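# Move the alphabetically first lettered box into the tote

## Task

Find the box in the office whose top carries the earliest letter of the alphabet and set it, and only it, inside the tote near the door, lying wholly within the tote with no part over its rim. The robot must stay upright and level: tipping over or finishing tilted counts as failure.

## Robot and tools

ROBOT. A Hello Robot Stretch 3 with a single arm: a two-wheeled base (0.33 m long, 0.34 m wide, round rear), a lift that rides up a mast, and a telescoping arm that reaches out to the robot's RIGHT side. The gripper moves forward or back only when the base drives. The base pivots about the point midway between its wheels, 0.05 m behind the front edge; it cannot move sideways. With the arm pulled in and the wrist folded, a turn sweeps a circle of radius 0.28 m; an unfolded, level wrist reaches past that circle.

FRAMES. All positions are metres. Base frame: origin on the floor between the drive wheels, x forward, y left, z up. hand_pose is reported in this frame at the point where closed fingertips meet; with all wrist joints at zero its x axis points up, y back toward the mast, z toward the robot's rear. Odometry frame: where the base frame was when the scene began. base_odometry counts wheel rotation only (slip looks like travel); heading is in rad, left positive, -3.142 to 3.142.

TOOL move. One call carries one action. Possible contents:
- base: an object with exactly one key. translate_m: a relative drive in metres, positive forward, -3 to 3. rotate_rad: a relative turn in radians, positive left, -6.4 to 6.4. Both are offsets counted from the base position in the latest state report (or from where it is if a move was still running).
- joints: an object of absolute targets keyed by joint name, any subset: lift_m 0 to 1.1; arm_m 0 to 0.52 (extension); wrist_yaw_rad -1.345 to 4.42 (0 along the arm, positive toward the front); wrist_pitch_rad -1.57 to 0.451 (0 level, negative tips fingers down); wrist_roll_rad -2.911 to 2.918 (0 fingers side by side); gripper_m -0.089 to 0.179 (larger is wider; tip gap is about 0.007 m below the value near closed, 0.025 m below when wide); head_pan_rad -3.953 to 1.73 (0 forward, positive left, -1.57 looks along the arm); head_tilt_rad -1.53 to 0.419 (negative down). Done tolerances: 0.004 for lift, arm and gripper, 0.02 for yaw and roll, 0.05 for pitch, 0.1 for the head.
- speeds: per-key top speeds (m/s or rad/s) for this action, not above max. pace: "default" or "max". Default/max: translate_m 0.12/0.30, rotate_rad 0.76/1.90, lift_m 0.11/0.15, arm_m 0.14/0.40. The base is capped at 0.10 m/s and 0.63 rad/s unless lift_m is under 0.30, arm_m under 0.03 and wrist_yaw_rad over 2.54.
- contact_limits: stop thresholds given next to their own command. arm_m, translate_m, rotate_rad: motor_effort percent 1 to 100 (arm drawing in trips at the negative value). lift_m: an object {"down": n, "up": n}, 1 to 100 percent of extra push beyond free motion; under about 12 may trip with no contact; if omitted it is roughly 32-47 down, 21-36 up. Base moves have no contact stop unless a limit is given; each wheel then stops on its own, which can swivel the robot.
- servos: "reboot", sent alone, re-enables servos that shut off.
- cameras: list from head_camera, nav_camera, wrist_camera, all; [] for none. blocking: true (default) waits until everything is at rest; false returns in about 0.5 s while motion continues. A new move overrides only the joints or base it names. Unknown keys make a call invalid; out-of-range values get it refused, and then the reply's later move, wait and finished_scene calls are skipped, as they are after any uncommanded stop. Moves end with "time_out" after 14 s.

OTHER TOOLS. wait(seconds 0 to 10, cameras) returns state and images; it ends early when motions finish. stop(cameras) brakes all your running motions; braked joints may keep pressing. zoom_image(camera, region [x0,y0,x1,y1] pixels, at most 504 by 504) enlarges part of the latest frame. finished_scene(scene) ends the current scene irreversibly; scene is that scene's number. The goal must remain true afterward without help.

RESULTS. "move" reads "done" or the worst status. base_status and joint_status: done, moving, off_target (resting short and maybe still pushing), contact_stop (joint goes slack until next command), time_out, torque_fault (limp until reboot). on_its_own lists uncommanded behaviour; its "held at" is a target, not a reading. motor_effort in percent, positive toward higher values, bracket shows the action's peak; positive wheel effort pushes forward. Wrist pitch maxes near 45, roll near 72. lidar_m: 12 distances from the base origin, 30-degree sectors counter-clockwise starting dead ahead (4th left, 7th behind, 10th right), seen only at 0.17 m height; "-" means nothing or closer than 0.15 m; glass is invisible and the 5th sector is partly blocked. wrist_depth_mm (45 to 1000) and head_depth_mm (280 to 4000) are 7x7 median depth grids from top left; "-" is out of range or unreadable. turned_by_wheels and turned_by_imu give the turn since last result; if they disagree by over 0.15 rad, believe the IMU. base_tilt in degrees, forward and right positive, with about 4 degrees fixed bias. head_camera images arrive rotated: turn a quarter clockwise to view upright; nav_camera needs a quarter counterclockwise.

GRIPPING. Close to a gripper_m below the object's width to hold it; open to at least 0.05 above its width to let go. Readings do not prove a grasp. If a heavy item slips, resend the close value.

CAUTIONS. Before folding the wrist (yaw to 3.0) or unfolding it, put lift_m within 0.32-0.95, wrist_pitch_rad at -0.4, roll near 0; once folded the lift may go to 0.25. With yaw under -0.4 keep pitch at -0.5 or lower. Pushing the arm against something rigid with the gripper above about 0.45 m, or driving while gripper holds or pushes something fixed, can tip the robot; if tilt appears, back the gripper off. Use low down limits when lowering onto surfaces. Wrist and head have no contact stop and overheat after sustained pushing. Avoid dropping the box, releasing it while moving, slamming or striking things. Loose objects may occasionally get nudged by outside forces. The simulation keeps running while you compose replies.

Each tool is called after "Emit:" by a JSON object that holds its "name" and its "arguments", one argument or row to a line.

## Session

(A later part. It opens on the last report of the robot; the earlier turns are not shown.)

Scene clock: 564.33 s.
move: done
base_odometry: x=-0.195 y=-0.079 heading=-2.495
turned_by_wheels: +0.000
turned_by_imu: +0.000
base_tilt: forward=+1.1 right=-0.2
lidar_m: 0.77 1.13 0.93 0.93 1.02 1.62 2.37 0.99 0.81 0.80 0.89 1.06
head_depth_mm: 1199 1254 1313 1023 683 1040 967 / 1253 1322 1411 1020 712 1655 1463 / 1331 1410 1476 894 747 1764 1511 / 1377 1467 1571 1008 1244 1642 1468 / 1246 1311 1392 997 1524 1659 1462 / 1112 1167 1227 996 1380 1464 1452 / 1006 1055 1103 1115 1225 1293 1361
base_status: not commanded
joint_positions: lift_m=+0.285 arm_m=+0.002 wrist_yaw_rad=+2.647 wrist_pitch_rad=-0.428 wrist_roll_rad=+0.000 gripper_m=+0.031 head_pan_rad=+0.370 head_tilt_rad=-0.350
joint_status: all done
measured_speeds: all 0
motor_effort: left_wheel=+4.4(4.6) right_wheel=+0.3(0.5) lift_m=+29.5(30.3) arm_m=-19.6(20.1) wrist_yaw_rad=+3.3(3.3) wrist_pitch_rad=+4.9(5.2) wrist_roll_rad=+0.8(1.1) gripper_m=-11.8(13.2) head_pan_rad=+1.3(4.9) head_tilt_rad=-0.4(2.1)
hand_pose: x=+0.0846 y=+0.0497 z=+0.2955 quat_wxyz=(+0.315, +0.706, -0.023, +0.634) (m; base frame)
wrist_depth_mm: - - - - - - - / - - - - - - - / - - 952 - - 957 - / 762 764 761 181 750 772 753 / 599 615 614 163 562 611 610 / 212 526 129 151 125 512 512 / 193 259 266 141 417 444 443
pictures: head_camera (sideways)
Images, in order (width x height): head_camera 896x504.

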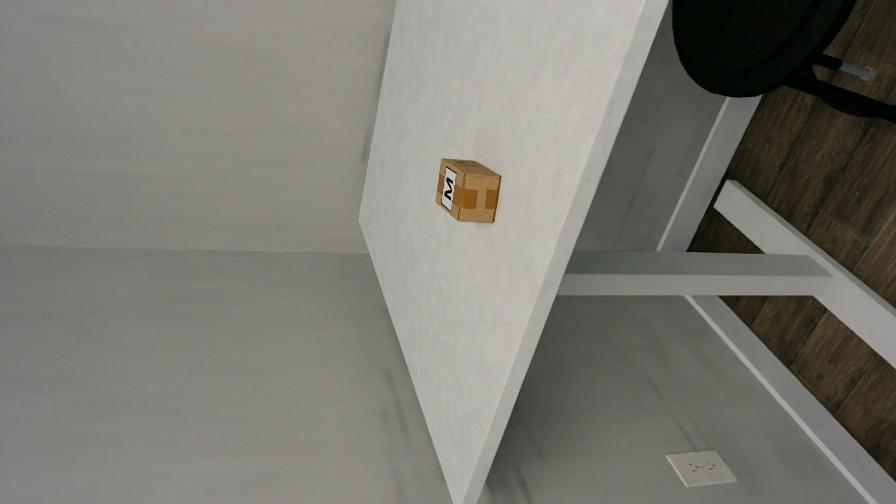

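Emit:
{"name": "zoom_image", "arguments": {
  "camera": "head_camera",
  "region": [425, 150, 510, 230]
}}

Emit:
{"name": "move", "arguments": {
  "joints": {"head_pan_rad": -0.47},
  "cameras": ["head_camera"]
}}

Emit:
{"name": "zoom_image", "arguments": {
  "camera": "head_camera",
  "region": [390, 185, 475, 270]
}}

Scaled by 5.929 from the camera's 896x504 image, which has a finer 1280x720 frame.

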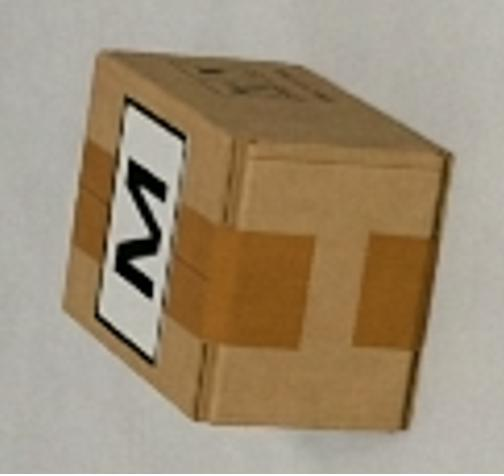

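Scene clock: 570.23 s.
move: done
base_odometry: x=-0.195 y=-0.079 heading=-2.495
turned_by_wheels: +0.000
turned_by_imu: +0.001
base_tilt: forward=+0.9 right=-0.2
lidar_m: 0.77 1.13 0.93 0.93 1.03 1.61 2.37 0.99 0.81 0.80 0.89 1.06
head_depth_mm: 1289 1348 1409 1028 763 1524 1467 / 1264 1349 1433 1024 754 1260 1353 / 1234 1314 1397 1010 713 1723 1509 / 1208 1281 1376 959 706 1680 1502 / 1184 1248 1326 1005 673 1636 1488 / 1154 1211 1297 987 671 1162 1382 / 1123 1191 1261 995 668 1023 1371
base_status: not commanded
joint_positions: lift_m=+0.285 arm_m=+0.002 wrist_yaw_rad=+2.647 wrist_pitch_rad=-0.428 wrist_roll_rad=+0.000 gripper_m=+0.031 head_pan_rad=-0.489 head_tilt_rad=-0.350
joint_status: all done
measured_speeds: all 0
motor_effort: left_wheel=+4.3(4.5) right_wheel=+0.0(0.6) lift_m=+27.6(28.1) arm_m=-18.6(18.9) wrist_yaw_rad=+2.9(3.3) wrist_pitch_rad=+5.0(5.3) wrist_roll_rad=+1.0(1.0) gripper_m=-12.5(12.9) head_pan_rad=-0.3(4.8) head_tilt_rad=-0.5(1.7)
hand_pose: x=+0.0846 y=+0.0497 z=+0.2955 quat_wxyz=(+0.315, +0.706, -0.023, +0.634) (m; base frame)
wrist_depth_mm: - - - - - - - / - - - - - - - / - - 928 - - 985 - / 770 763 763 181 765 760 762 / 621 604 616 163 562 615 615 / 211 534 129 151 125 510 510 / 193 260 268 141 423 441 443
pictures: head_camera (sideways)
Images, in order (width x height): head_camera 896x504.

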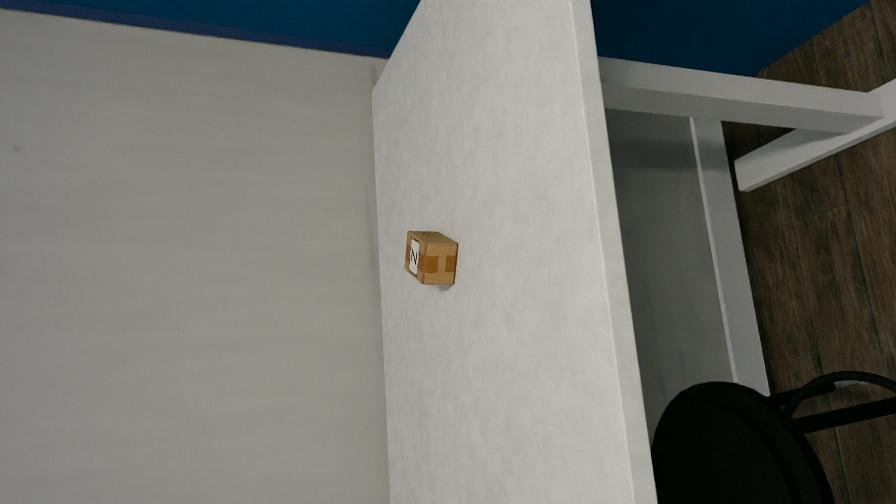

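Scaled by 5.929 from the camera's 896x504 image, which has a finer 1280x720 frame.

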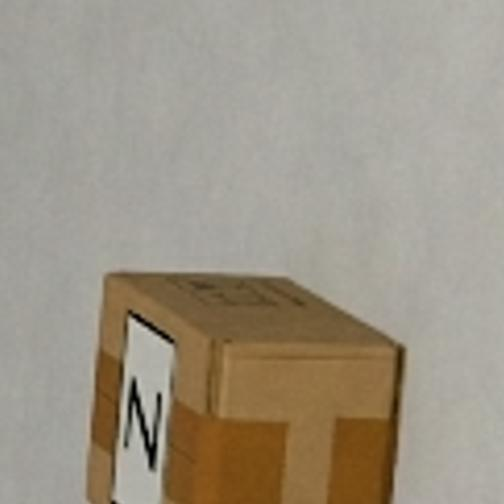

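Emit:
{"name": "move", "arguments": {
  "base": {"rotate_rad": -0.023},
  "joints": {"head_pan_rad": -1.57, "head_tilt_rad": -0.95},
  "cameras": []
}}

Emit:
{"name": "move", "arguments": {
  "base": {"translate_m": -1.589},
  "pace": "max",
  "cameras": []
}}

Emit:
{"name": "move", "arguments": {
  "base": {"rotate_rad": -2.824},
  "speeds": {"rotate_rad": 1.4},
  "cameras": ["head_camera"]
}}

Scene clock: 584.33 s.
move: done
base_odometry: x=-0.195 y=-0.079 heading=-2.518
turned_by_wheels: -0.023
turned_by_imu: -0.022
base_tilt: forward=+0.9 right=-0.1
lidar_m: 0.77 1.13 0.94 0.93 1.01 1.57 2.37 1.00 0.81 0.80 0.88 1.06
head_depth_mm: 721 834 998 1246 1365 1232 1122 / 733 853 1022 1272 1375 1238 945 / 750 877 1058 1326 1383 1236 699 / 764 894 1092 1382 1377 1234 762 / 778 918 1120 1430 1379 1238 1122 / 796 947 1160 1479 1379 1243 1124 / 825 972 1190 1471 1383 1238 1126
base_status: done
joint_positions: lift_m=+0.285 arm_m=+0.002 wrist_yaw_rad=+2.647 wrist_pitch_rad=-0.428 wrist_roll_rad=+0.000 gripper_m=+0.031 head_pan_rad=-1.590 head_tilt_rad=-0.956
joint_status: all done
measured_speeds: all 0
motor_effort: left_wheel=+9.0(11.5) right_wheel=-7.2(7.9) lift_m=+25.3(25.8) arm_m=-17.3(17.9) wrist_yaw_rad=+2.8(3.3) wrist_pitch_rad=+4.9(5.2) wrist_roll_rad=+0.8(1.1) gripper_m=-11.1(12.7) head_pan_rad=-0.7(4.5) head_tilt_rad=-4.0(6.7)
hand_pose: x=+0.0846 y=+0.0497 z=+0.2955 quat_wxyz=(+0.315, +0.706, -0.023, +0.634) (m; base frame)
wrist_depth_mm: - - - - - - - / - - - - - - - / - - 945 - - - - / 752 763 763 181 757 767 773 / 610 616 614 163 566 621 617 / 213 528 129 151 125 521 517 / 193 262 268 141 419 443 442
pictures: none
No camera images: "cameras" was empty.

Scene clock: 591.03 s.
move: done
base_odometry: x=+1.094 y=+0.849 heading=-2.518
turned_by_wheels: +0.000
turned_by_imu: +0.003
base_tilt: forward=+0.8 right=-0.1
lidar_m: 2.34 1.45 1.17 1.16 1.01 0.82 0.80 0.91 1.41 0.59 0.62 0.97
head_depth_mm: 2516 2105 1782 1540 1374 1234 1128 / 2555 2079 1791 1545 1379 1240 943 / 950 2011 1752 1556 1393 1242 710 / 555 654 796 1029 1336 1236 754 / 542 639 778 996 1305 1244 1135 / 557 657 807 1036 1337 1241 1130 / 571 678 835 1078 1360 1238 1131
base_status: done
joint_positions: lift_m=+0.285 arm_m=+0.002 wrist_yaw_rad=+2.647 wrist_pitch_rad=-0.428 wrist_roll_rad=+0.000 gripper_m=+0.031 head_pan_rad=-1.570 head_tilt_rad=-0.950
joint_status: not commanded
measured_speeds: all 0
motor_effort: left_wheel=-4.5(14.9) right_wheel=-2.1(14.4) lift_m=+21.6(25.4) arm_m=-15.4(17.7) wrist_yaw_rad=+3.3(3.5) wrist_pitch_rad=+4.6(5.2) wrist_roll_rad=+0.7(1.1) gripper_m=-12.1(13.7) head_pan_rad=+2.6(4.7) head_tilt_rad=-0.8(4.6)
hand_pose: x=+0.0846 y=+0.0497 z=+0.2955 quat_wxyz=(+0.315, +0.706, -0.023, +0.634) (m; base frame)
wrist_depth_mm: - - - - - - - / - - - - - - - / - - - - - - - / - 733 769 182 767 756 769 / - 588 624 163 567 620 610 / 211 533 129 150 125 512 517 / 194 260 266 141 416 440 440
pictures: none
No camera images: "cameras" was empty.

Scene clock: 595.17 s.
move: done
base_odometry: x=+1.094 y=+0.849 heading=+0.942
turned_by_wheels: -2.823
turned_by_imu: -2.813
base_tilt: forward=+1.0 right=-0.1
lidar_m: 0.85 1.15 0.58 0.59 0.79 2.01 1.70 1.21 1.16 1.19 0.85 0.80
head_depth_mm: 1096 1250 1447 1553 1386 1239 1121 / 1151 1329 1560 1551 1358 1237 950 / 1222 1421 1666 1563 1387 1236 708 / 1304 1517 1750 1567 1378 1236 756 / 1264 1453 1679 1573 1386 1245 1124 / 1098 1220 1385 1528 1383 1240 1126 / 967 1078 1209 1373 1392 1242 1124
base_status: done
joint_positions: lift_m=+0.285 arm_m=+0.002 wrist_yaw_rad=+2.647 wrist_pitch_rad=-0.428 wrist_roll_rad=+0.000 gripper_m=+0.031 head_pan_rad=-1.570 head_tilt_rad=-0.950
joint_status: not commanded
measured_speeds: all 0
motor_effort: left_wheel=+11.9(16.7) right_wheel=-10.1(14.3) lift_m=+22.4(22.4) arm_m=-23.2(23.8) wrist_yaw_rad=+3.0(3.4) wrist_pitch_rad=+5.0(5.3) wrist_roll_rad=+0.9(1.2) gripper_m=-12.2(13.5) head_pan_rad=+2.3(3.7) head_tilt_rad=+0.0(1.6)
hand_pose: x=+0.0846 y=+0.0497 z=+0.2955 quat_wxyz=(+0.315, +0.706, -0.023, +0.634) (m; base frame)
wrist_depth_mm: - - 551 - - - - / - - 601 - - - - / - - 664 - - - - / - - 702 182 781 766 771 / 610 619 614 163 562 611 611 / 210 527 128 151 126 504 514 / 192 260 269 141 424 443 440
pictures: head_camera (sideways)
Images, in order (width x height): head_camera 896x504.

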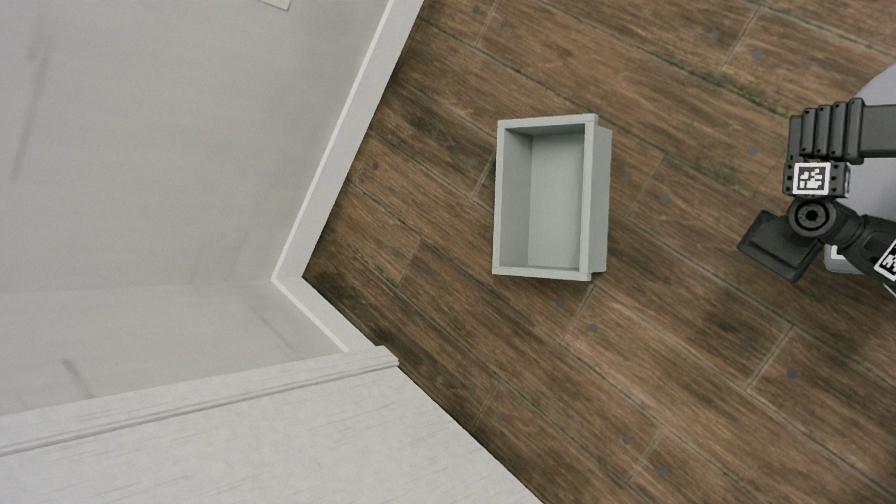

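Emit:
{"name": "move", "arguments": {
  "joints": {"lift_m": 0.5, "wrist_yaw_rad": 0.0},
  "speeds": {"wrist_yaw_rad": 1.0, "lift_m": 0.15},
  "cameras": []
}}

Emit:
{"name": "move", "arguments": {
  "joints": {"lift_m": 0.27, "wrist_pitch_rad": -0.91, "arm_m": 0.355},
  "speeds": {"arm_m": 0.2, "lift_m": 0.12},
  "cameras": ["head_camera", "wrist_camera"]
}}

Scene clock: 622.23 s.
move: done
base_odometry: x=+1.094 y=+0.849 heading=+0.942
turned_by_wheels: +0.000
turned_by_imu: +0.001
base_tilt: forward=+0.9 right=+0.0
lidar_m: 0.86 1.15 0.59 0.59 0.79 2.01 1.70 1.22 1.16 1.19 0.85 0.80
head_depth_mm: 1094 1248 1453 1545 1376 1231 1105 / 1149 1323 1568 1562 1354 1237 487 / 1225 1438 1680 1557 1301 624 536 / 1290 1530 1748 1570 1372 1208 968 / 1265 1442 1665 1577 1389 1233 1126 / 1101 1224 1401 1536 1375 1244 1122 / 969 1075 1207 1386 1389 1243 1127
base_status: not commanded
joint_positions: lift_m=+0.500 arm_m=+0.002 wrist_yaw_rad=+0.003 wrist_pitch_rad=-0.427 wrist_roll_rad=+0.000 gripper_m=+0.031 head_pan_rad=-1.570 head_tilt_rad=-0.950
joint_status: all done
measured_speeds: all 0
motor_effort: left_wheel=+11.7(12.0) right_wheel=-9.5(10.3) lift_m=+30.7(33.5) arm_m=-20.9(22.4) wrist_yaw_rad=-2.3(5.6) wrist_pitch_rad=+4.6(5.3) wrist_roll_rad=+0.7(1.2) gripper_m=-12.4(13.3) head_pan_rad=+0.7(3.4) head_tilt_rad=-1.3(2.0)
hand_pose: x=-0.0207 y=-0.3699 z=+0.5106 quat_wxyz=(+0.692, +0.151, -0.690, -0.149) (m; base frame)
wrist_depth_mm: - 726 - - - - - / - 772 - - - 811 - / - - - - - - - / - - - 181 - - - / - 826 921 163 874 898 - / 690 769 128 151 125 763 790 / 655 670 639 140 141 654 665
pictures: none
No camera images: "cameras" was empty.

Scene clock: 625.70 s.
move: done
base_odometry: x=+1.094 y=+0.849 heading=+0.942
turned_by_wheels: +0.000
turned_by_imu: +0.001
base_tilt: forward=+1.0 right=-0.1
lidar_m: 0.86 1.15 0.59 0.59 0.79 2.01 1.70 1.21 1.16 0.59 0.85 0.80
head_depth_mm: 1096 1246 1452 1554 1367 1241 1121 / 1155 1336 1552 1556 1336 1197 944 / 1222 1425 1678 1534 938 1228 965 / 1300 1526 1739 1561 1331 1238 1092 / 1271 1445 1678 1553 1376 1243 1128 / 1096 1228 1394 1529 1387 1248 1126 / 970 1077 1200 1377 1372 1239 1124
base_status: not commanded
joint_positions: lift_m=+0.270 arm_m=+0.355 wrist_yaw_rad=+0.003 wrist_pitch_rad=-0.923 wrist_roll_rad=+0.000 gripper_m=+0.031 head_pan_rad=-1.570 head_tilt_rad=-0.950
joint_status: all done
measured_speeds: all 0
motor_effort: left_wheel=+11.1(11.8) right_wheel=-9.5(10.1) lift_m=+21.2(26.9) arm_m=+22.9(27.0) wrist_yaw_rad=-2.1(2.5) wrist_pitch_rad=+2.2(5.5) wrist_roll_rad=+1.0(1.2) gripper_m=-11.1(13.1) head_pan_rad=-1.6(1.9) head_tilt_rad=-0.8(2.4)
hand_pose: x=-0.0212 y=-0.6353 z=+0.1898 quat_wxyz=(+0.634, +0.316, -0.632, -0.314) (m; base frame)
wrist_depth_mm: 470 526 542 540 544 540 509 / 472 487 483 485 479 484 472 / 442 442 437 438 435 439 433 / 401 402 284 180 290 288 399 / 368 364 160 163 158 - 362 / 340 341 129 151 125 - 334 / 317 - - 141 139 - 311
pictures: head_camera (sideways), wrist_camera
Images, in order (width x height): head_camera 896x504, wrist_camera 644x364.

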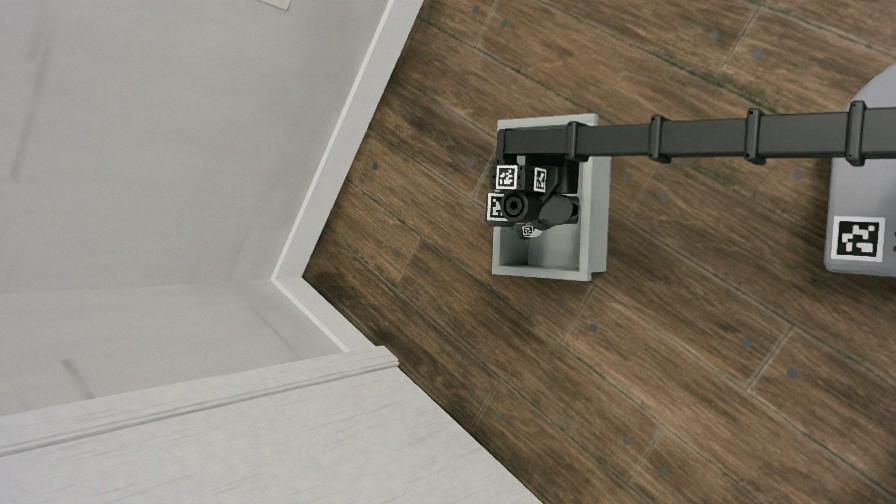

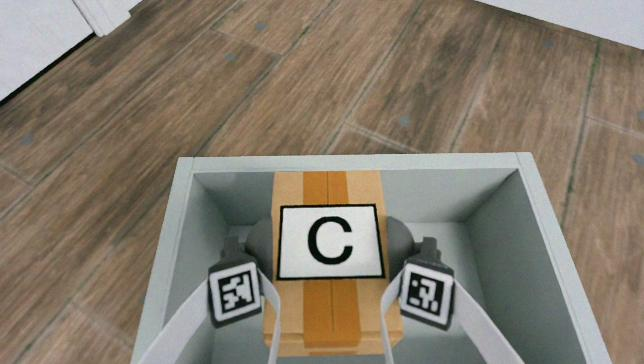

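Emit:
{"name": "move", "arguments": {
  "base": {"translate_m": -0.026},
  "joints": {"arm_m": 0.362, "lift_m": 0.24},
  "speeds": {"arm_m": 0.05, "lift_m": 0.04},
  "cameras": []
}}

Emit:
{"name": "move", "arguments": {
  "joints": {"lift_m": 0.14},
  "speeds": {"lift_m": 0.04},
  "contact_limits": {"lift_m": {"down": 14}},
  "cameras": ["wrist_camera", "head_camera"]
}}

Scene clock: 648.00 s.
move: done
base_odometry: x=+1.079 y=+0.828 heading=+0.942
turned_by_wheels: +0.000
turned_by_imu: +0.001
base_tilt: forward=+1.2 right=+0.0
lidar_m: 0.88 1.18 0.59 0.60 0.80 2.07 1.69 1.20 1.15 0.60 0.87 0.82
head_depth_mm: 1081 1236 1430 1544 1380 1230 1121 / 1149 1324 1543 1552 1354 1220 960 / 1216 1407 1660 1550 963 1222 971 / 1295 1500 1713 1561 1333 1241 1106 / 1299 1478 1676 1557 1384 1242 1117 / 1129 1268 1436 1539 1385 1241 1117 / 989 1106 1230 1420 1371 1238 1127
base_status: done
joint_positions: lift_m=+0.240 arm_m=+0.362 wrist_yaw_rad=+0.003 wrist_pitch_rad=-0.924 wrist_roll_rad=+0.000 gripper_m=+0.031 head_pan_rad=-1.570 head_tilt_rad=-0.950
joint_status: all done
measured_speeds: all 0
motor_effort: left_wheel=-4.3(8.0) right_wheel=-5.1(13.2) lift_m=+21.6(23.0) arm_m=+23.8(26.0) wrist_yaw_rad=-1.6(2.5) wrist_pitch_rad=+2.3(2.6) wrist_roll_rad=+0.8(1.1) gripper_m=-13.2(13.2) head_pan_rad=-0.3(1.8) head_tilt_rad=-1.4(2.6)
hand_pose: x=-0.0212 y=-0.6422 z=+0.1598 quat_wxyz=(+0.634, +0.316, -0.632, -0.314) (m; base frame)
wrist_depth_mm: 483 503 494 495 494 496 478 / 446 451 445 444 441 441 436 / 402 404 410 407 405 398 398 / 369 252 272 181 276 262 362 / 338 218 151 163 159 - 336 / 315 - 129 151 126 - 308 / 282 - - 141 139 - 289
pictures: none
No camera images: "cameras" was empty.

Scene clock: 651.00 s.
move: done
base_odometry: x=+1.079 y=+0.828 heading=+0.942
turned_by_wheels: +0.000
turned_by_imu: +0.000
base_tilt: forward=+1.0 right=-0.1
lidar_m: 0.88 1.18 0.59 0.60 0.80 2.07 1.68 1.20 1.15 1.18 0.87 0.82
head_depth_mm: 1083 1241 1438 1552 1371 1234 1118 / 1142 1318 1548 1551 1356 1234 1106 / 1219 1399 1665 1569 1037 1198 956 / 1291 1529 1740 1574 1341 1237 1100 / 1293 1484 1692 1549 1384 1231 1126 / 1136 1256 1419 1535 1374 1235 1125 / 990 1100 1234 1408 1392 1234 1128
base_status: not commanded
joint_positions: lift_m=+0.140 arm_m=+0.362 wrist_yaw_rad=+0.003 wrist_pitch_rad=-0.924 wrist_roll_rad=+0.000 gripper_m=+0.031 head_pan_rad=-1.570 head_tilt_rad=-0.950
joint_status: all done
measured_speeds: all 0
motor_effort: left_wheel=-4.2(4.5) right_wheel=-5.5(5.9) lift_m=+22.6(23.1) arm_m=+22.0(23.9) wrist_yaw_rad=-2.2(2.6) wrist_pitch_rad=+2.4(2.7) wrist_roll_rad=+0.9(1.1) gripper_m=-12.1(13.5) head_pan_rad=-0.4(2.9) head_tilt_rad=-2.2(2.8)
contact_limits: lift_m down 14 (down: maximum 72; up: maximum 65)
hand_pose: x=-0.0212 y=-0.6422 z=+0.0598 quat_wxyz=(+0.634, +0.316, -0.632, -0.314) (m; base frame)
wrist_depth_mm: 353 355 355 350 349 351 340 / 173 173 169 176 176 178 172 / - 211 213 214 215 216 - / - - - 181 247 - - / - - - 164 155 - - / - - 128 151 125 - - / - - 193 141 193 194 -
pictures: head_camera (sideways), wrist_camera
Images, in order (width x height): head_camera 896x504, wrist_camera 644x364.

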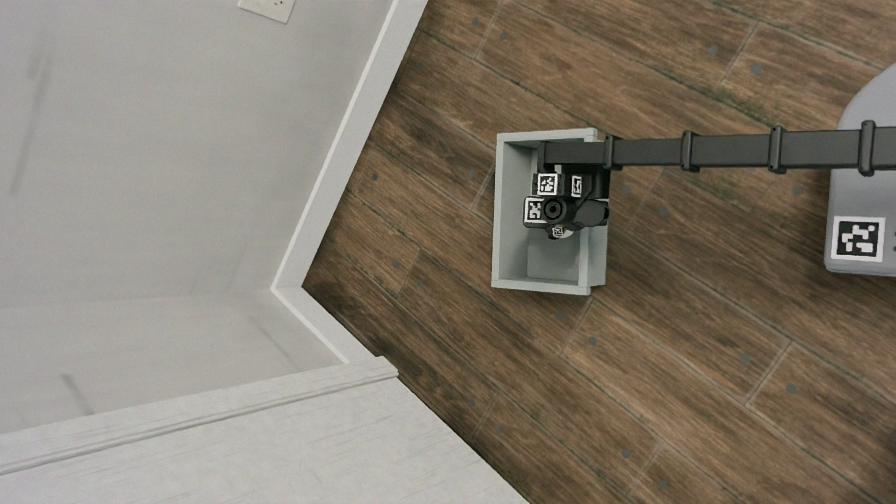

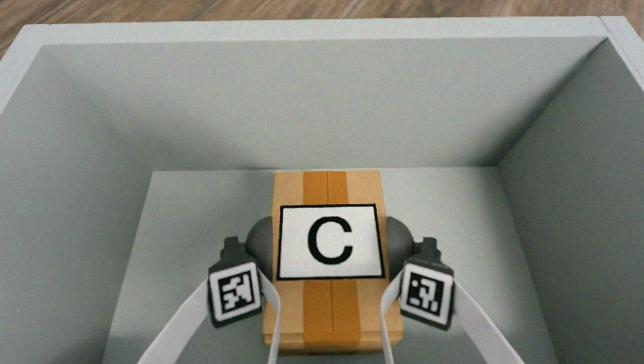

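Emit:
{"name": "move", "arguments": {
  "joints": {"lift_m": 0.114},
  "speeds": {"lift_m": 0.02},
  "contact_limits": {"lift_m": {"down": 12}},
  "cameras": ["wrist_camera"]
}}

Scene clock: 658.10 s.
move: done
base_odometry: x=+1.079 y=+0.828 heading=+0.942
turned_by_wheels: +0.000
turned_by_imu: +0.001
base_tilt: forward=+0.9 right=-0.2
lidar_m: 0.88 1.18 0.59 0.60 0.80 2.07 1.69 1.20 1.15 1.18 0.87 0.82
head_depth_mm: 1085 1241 1444 1542 1385 1236 1128 / 1147 1313 1538 1571 1361 1237 1111 / 1214 1393 1666 1564 1054 1206 956 / 1294 1522 1711 1561 1329 1233 1096 / 1296 1480 1684 1557 1378 1239 1122 / 1131 1254 1426 1526 1378 1243 1124 / 995 1103 1230 1398 1394 1239 1122
base_status: not commanded
joint_positions: lift_m=+0.114 arm_m=+0.362 wrist_yaw_rad=+0.003 wrist_pitch_rad=-0.885 wrist_roll_rad=+0.000 gripper_m=+0.031 head_pan_rad=-1.570 head_tilt_rad=-0.950
joint_status: all done
measured_speeds: all 0
motor_effort: left_wheel=-4.2(4.5) right_wheel=-5.3(6.0) lift_m=+13.3(28.8) arm_m=+19.1(20.1) wrist_yaw_rad=-1.9(2.6) wrist_pitch_rad=-4.5(5.2) wrist_roll_rad=+1.0(1.1) gripper_m=-12.2(13.1) head_pan_rad=-2.7(2.7) head_tilt_rad=-2.4(3.2)
contact_limits: lift_m down 12 (down: maximum 72; up: maximum 65)
hand_pose: x=-0.0211 y=-0.6505 z=+0.0391 quat_wxyz=(+0.640, +0.304, -0.638, -0.302) (m; base frame)
wrist_depth_mm: 145 145 145 142 143 148 144 / 164 164 166 166 167 173 163 / - 197 199 200 200 200 - / - - 237 174 229 - - / - - 147 159 153 - - / - 192 129 146 126 191 - / - - 179 139 174 180 -
pictures: wrist_camera
Images, in order (width x height): wrist_camera 644x364.

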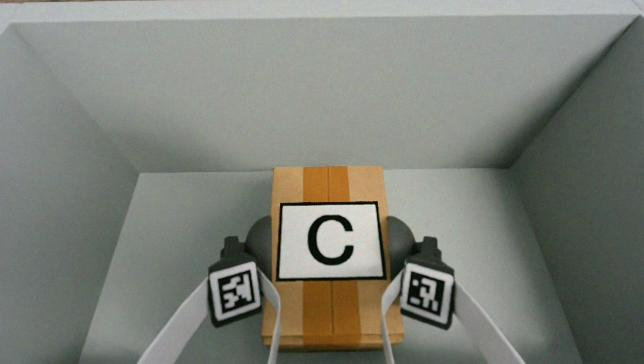

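Emit:
{"name": "move", "arguments": {
  "joints": {"gripper_m": 0.125},
  "cameras": ["wrist_camera"]
}}

Emit:
{"name": "move", "arguments": {
  "joints": {"lift_m": 0.35},
  "speeds": {"lift_m": 0.1},
  "cameras": ["wrist_camera"]
}}

Scene clock: 662.67 s.
move: done
base_odometry: x=+1.079 y=+0.828 heading=+0.942
turned_by_wheels: +0.000
turned_by_imu: +0.001
base_tilt: forward=+0.9 right=-0.1
lidar_m: 0.88 1.18 0.59 0.60 0.80 2.07 1.68 1.20 1.15 1.18 0.87 0.82
head_depth_mm: 1084 1227 1435 1565 1382 1234 1119 / 1151 1312 1543 1545 1343 1232 1109 / 1211 1404 1660 1556 1054 1209 958 / 1295 1504 1727 1549 1324 1240 1095 / 1286 1480 1676 1553 1386 1240 1116 / 1133 1263 1434 1533 1376 1246 1128 / 1002 1102 1233 1414 1388 1240 1132
base_status: not commanded
joint_positions: lift_m=+0.114 arm_m=+0.362 wrist_yaw_rad=+0.003 wrist_pitch_rad=-0.917 wrist_roll_rad=+0.000 gripper_m=+0.125 head_pan_rad=-1.570 head_tilt_rad=-0.950
joint_status: all done
measured_speeds: all 0
motor_effort: left_wheel=-4.4(4.5) right_wheel=-4.9(5.9) lift_m=+30.4(30.5) arm_m=+15.9(17.3) wrist_yaw_rad=-2.1(2.5) wrist_pitch_rad=+1.1(4.9) wrist_roll_rad=+0.8(1.2) gripper_m=-0.8(91.9) head_pan_rad=-2.5(4.2) head_tilt_rad=-2.8(3.7)
contact_limits: lift_m down 12 (down: maximum 72; up: maximum 65)
hand_pose: x=-0.0212 y=-0.6437 z=+0.0347 quat_wxyz=(+0.635, +0.314, -0.633, -0.312) (m; base frame)
wrist_depth_mm: 146 147 147 148 148 149 149 / - 172 167 175 174 176 176 / - 206 211 203 213 211 - / - - - 165 - - - / - - 157 151 157 148 - / - 124 184 141 184 124 - / - 127 173 171 173 170 92
pictures: wrist_camera
Images, in order (width x height): wrist_camera 644x364.

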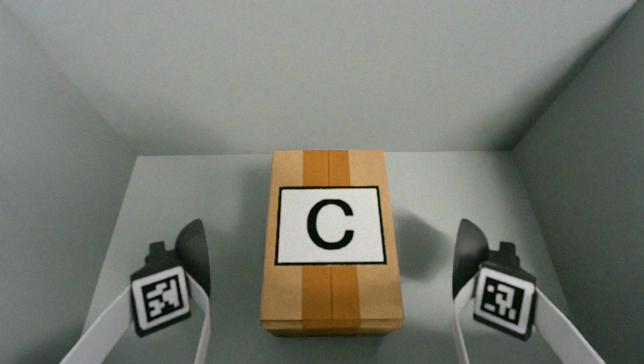

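Scene clock: 665.80 s.
move: done
base_odometry: x=+1.079 y=+0.828 heading=+0.942
turned_by_wheels: +0.000
turned_by_imu: +0.000
base_tilt: forward=+1.1 right=-0.1
lidar_m: 0.88 1.17 0.59 0.60 0.80 2.07 1.68 1.20 1.15 1.18 0.87 0.82
head_depth_mm: 1082 1222 1445 1565 1367 1239 1127 / 1145 1316 1541 1543 1341 715 629 / 1205 1415 1659 1549 1315 1232 983 / 1299 1505 1718 1560 1340 1237 1098 / 1288 1476 1671 1552 1390 1234 1120 / 1140 1255 1440 1533 1384 1251 1126 / 989 1104 1231 1399 1391 1240 1125
base_status: not commanded
joint_positions: lift_m=+0.350 arm_m=+0.362 wrist_yaw_rad=+0.003 wrist_pitch_rad=-0.918 wrist_roll_rad=+0.000 gripper_m=+0.125 head_pan_rad=-1.570 head_tilt_rad=-0.950
joint_status: all done
measured_speeds: all 0
motor_effort: left_wheel=-4.2(4.5) right_wheel=-5.2(5.9) lift_m=+29.7(32.2) arm_m=+13.9(16.3) wrist_yaw_rad=-2.1(2.7) wrist_pitch_rad=+1.2(1.5) wrist_roll_rad=+1.0(1.1) gripper_m=-0.2(1.3) head_pan_rad=-3.9(4.9) head_tilt_rad=-2.8(4.3)
hand_pose: x=-0.0212 y=-0.6435 z=+0.2706 quat_wxyz=(+0.635, +0.314, -0.633, -0.313) (m; base frame)
wrist_depth_mm: 492 642 658 667 623 - - / 495 586 599 593 591 578 - / 534 541 536 541 539 540 536 / 489 499 491 492 486 487 491 / 450 454 370 371 376 448 444 / 418 124 - 365 - 126 418 / - 123 - 346 - 122 382
pictures: wrist_camera
Images, in order (width x height): wrist_camera 644x364.

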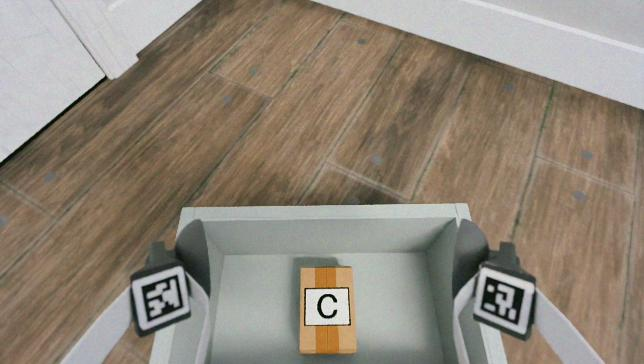

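Emit:
{"name": "finished_scene", "arguments": {
  "scene": 2
}}

The scene is finished: the task was done.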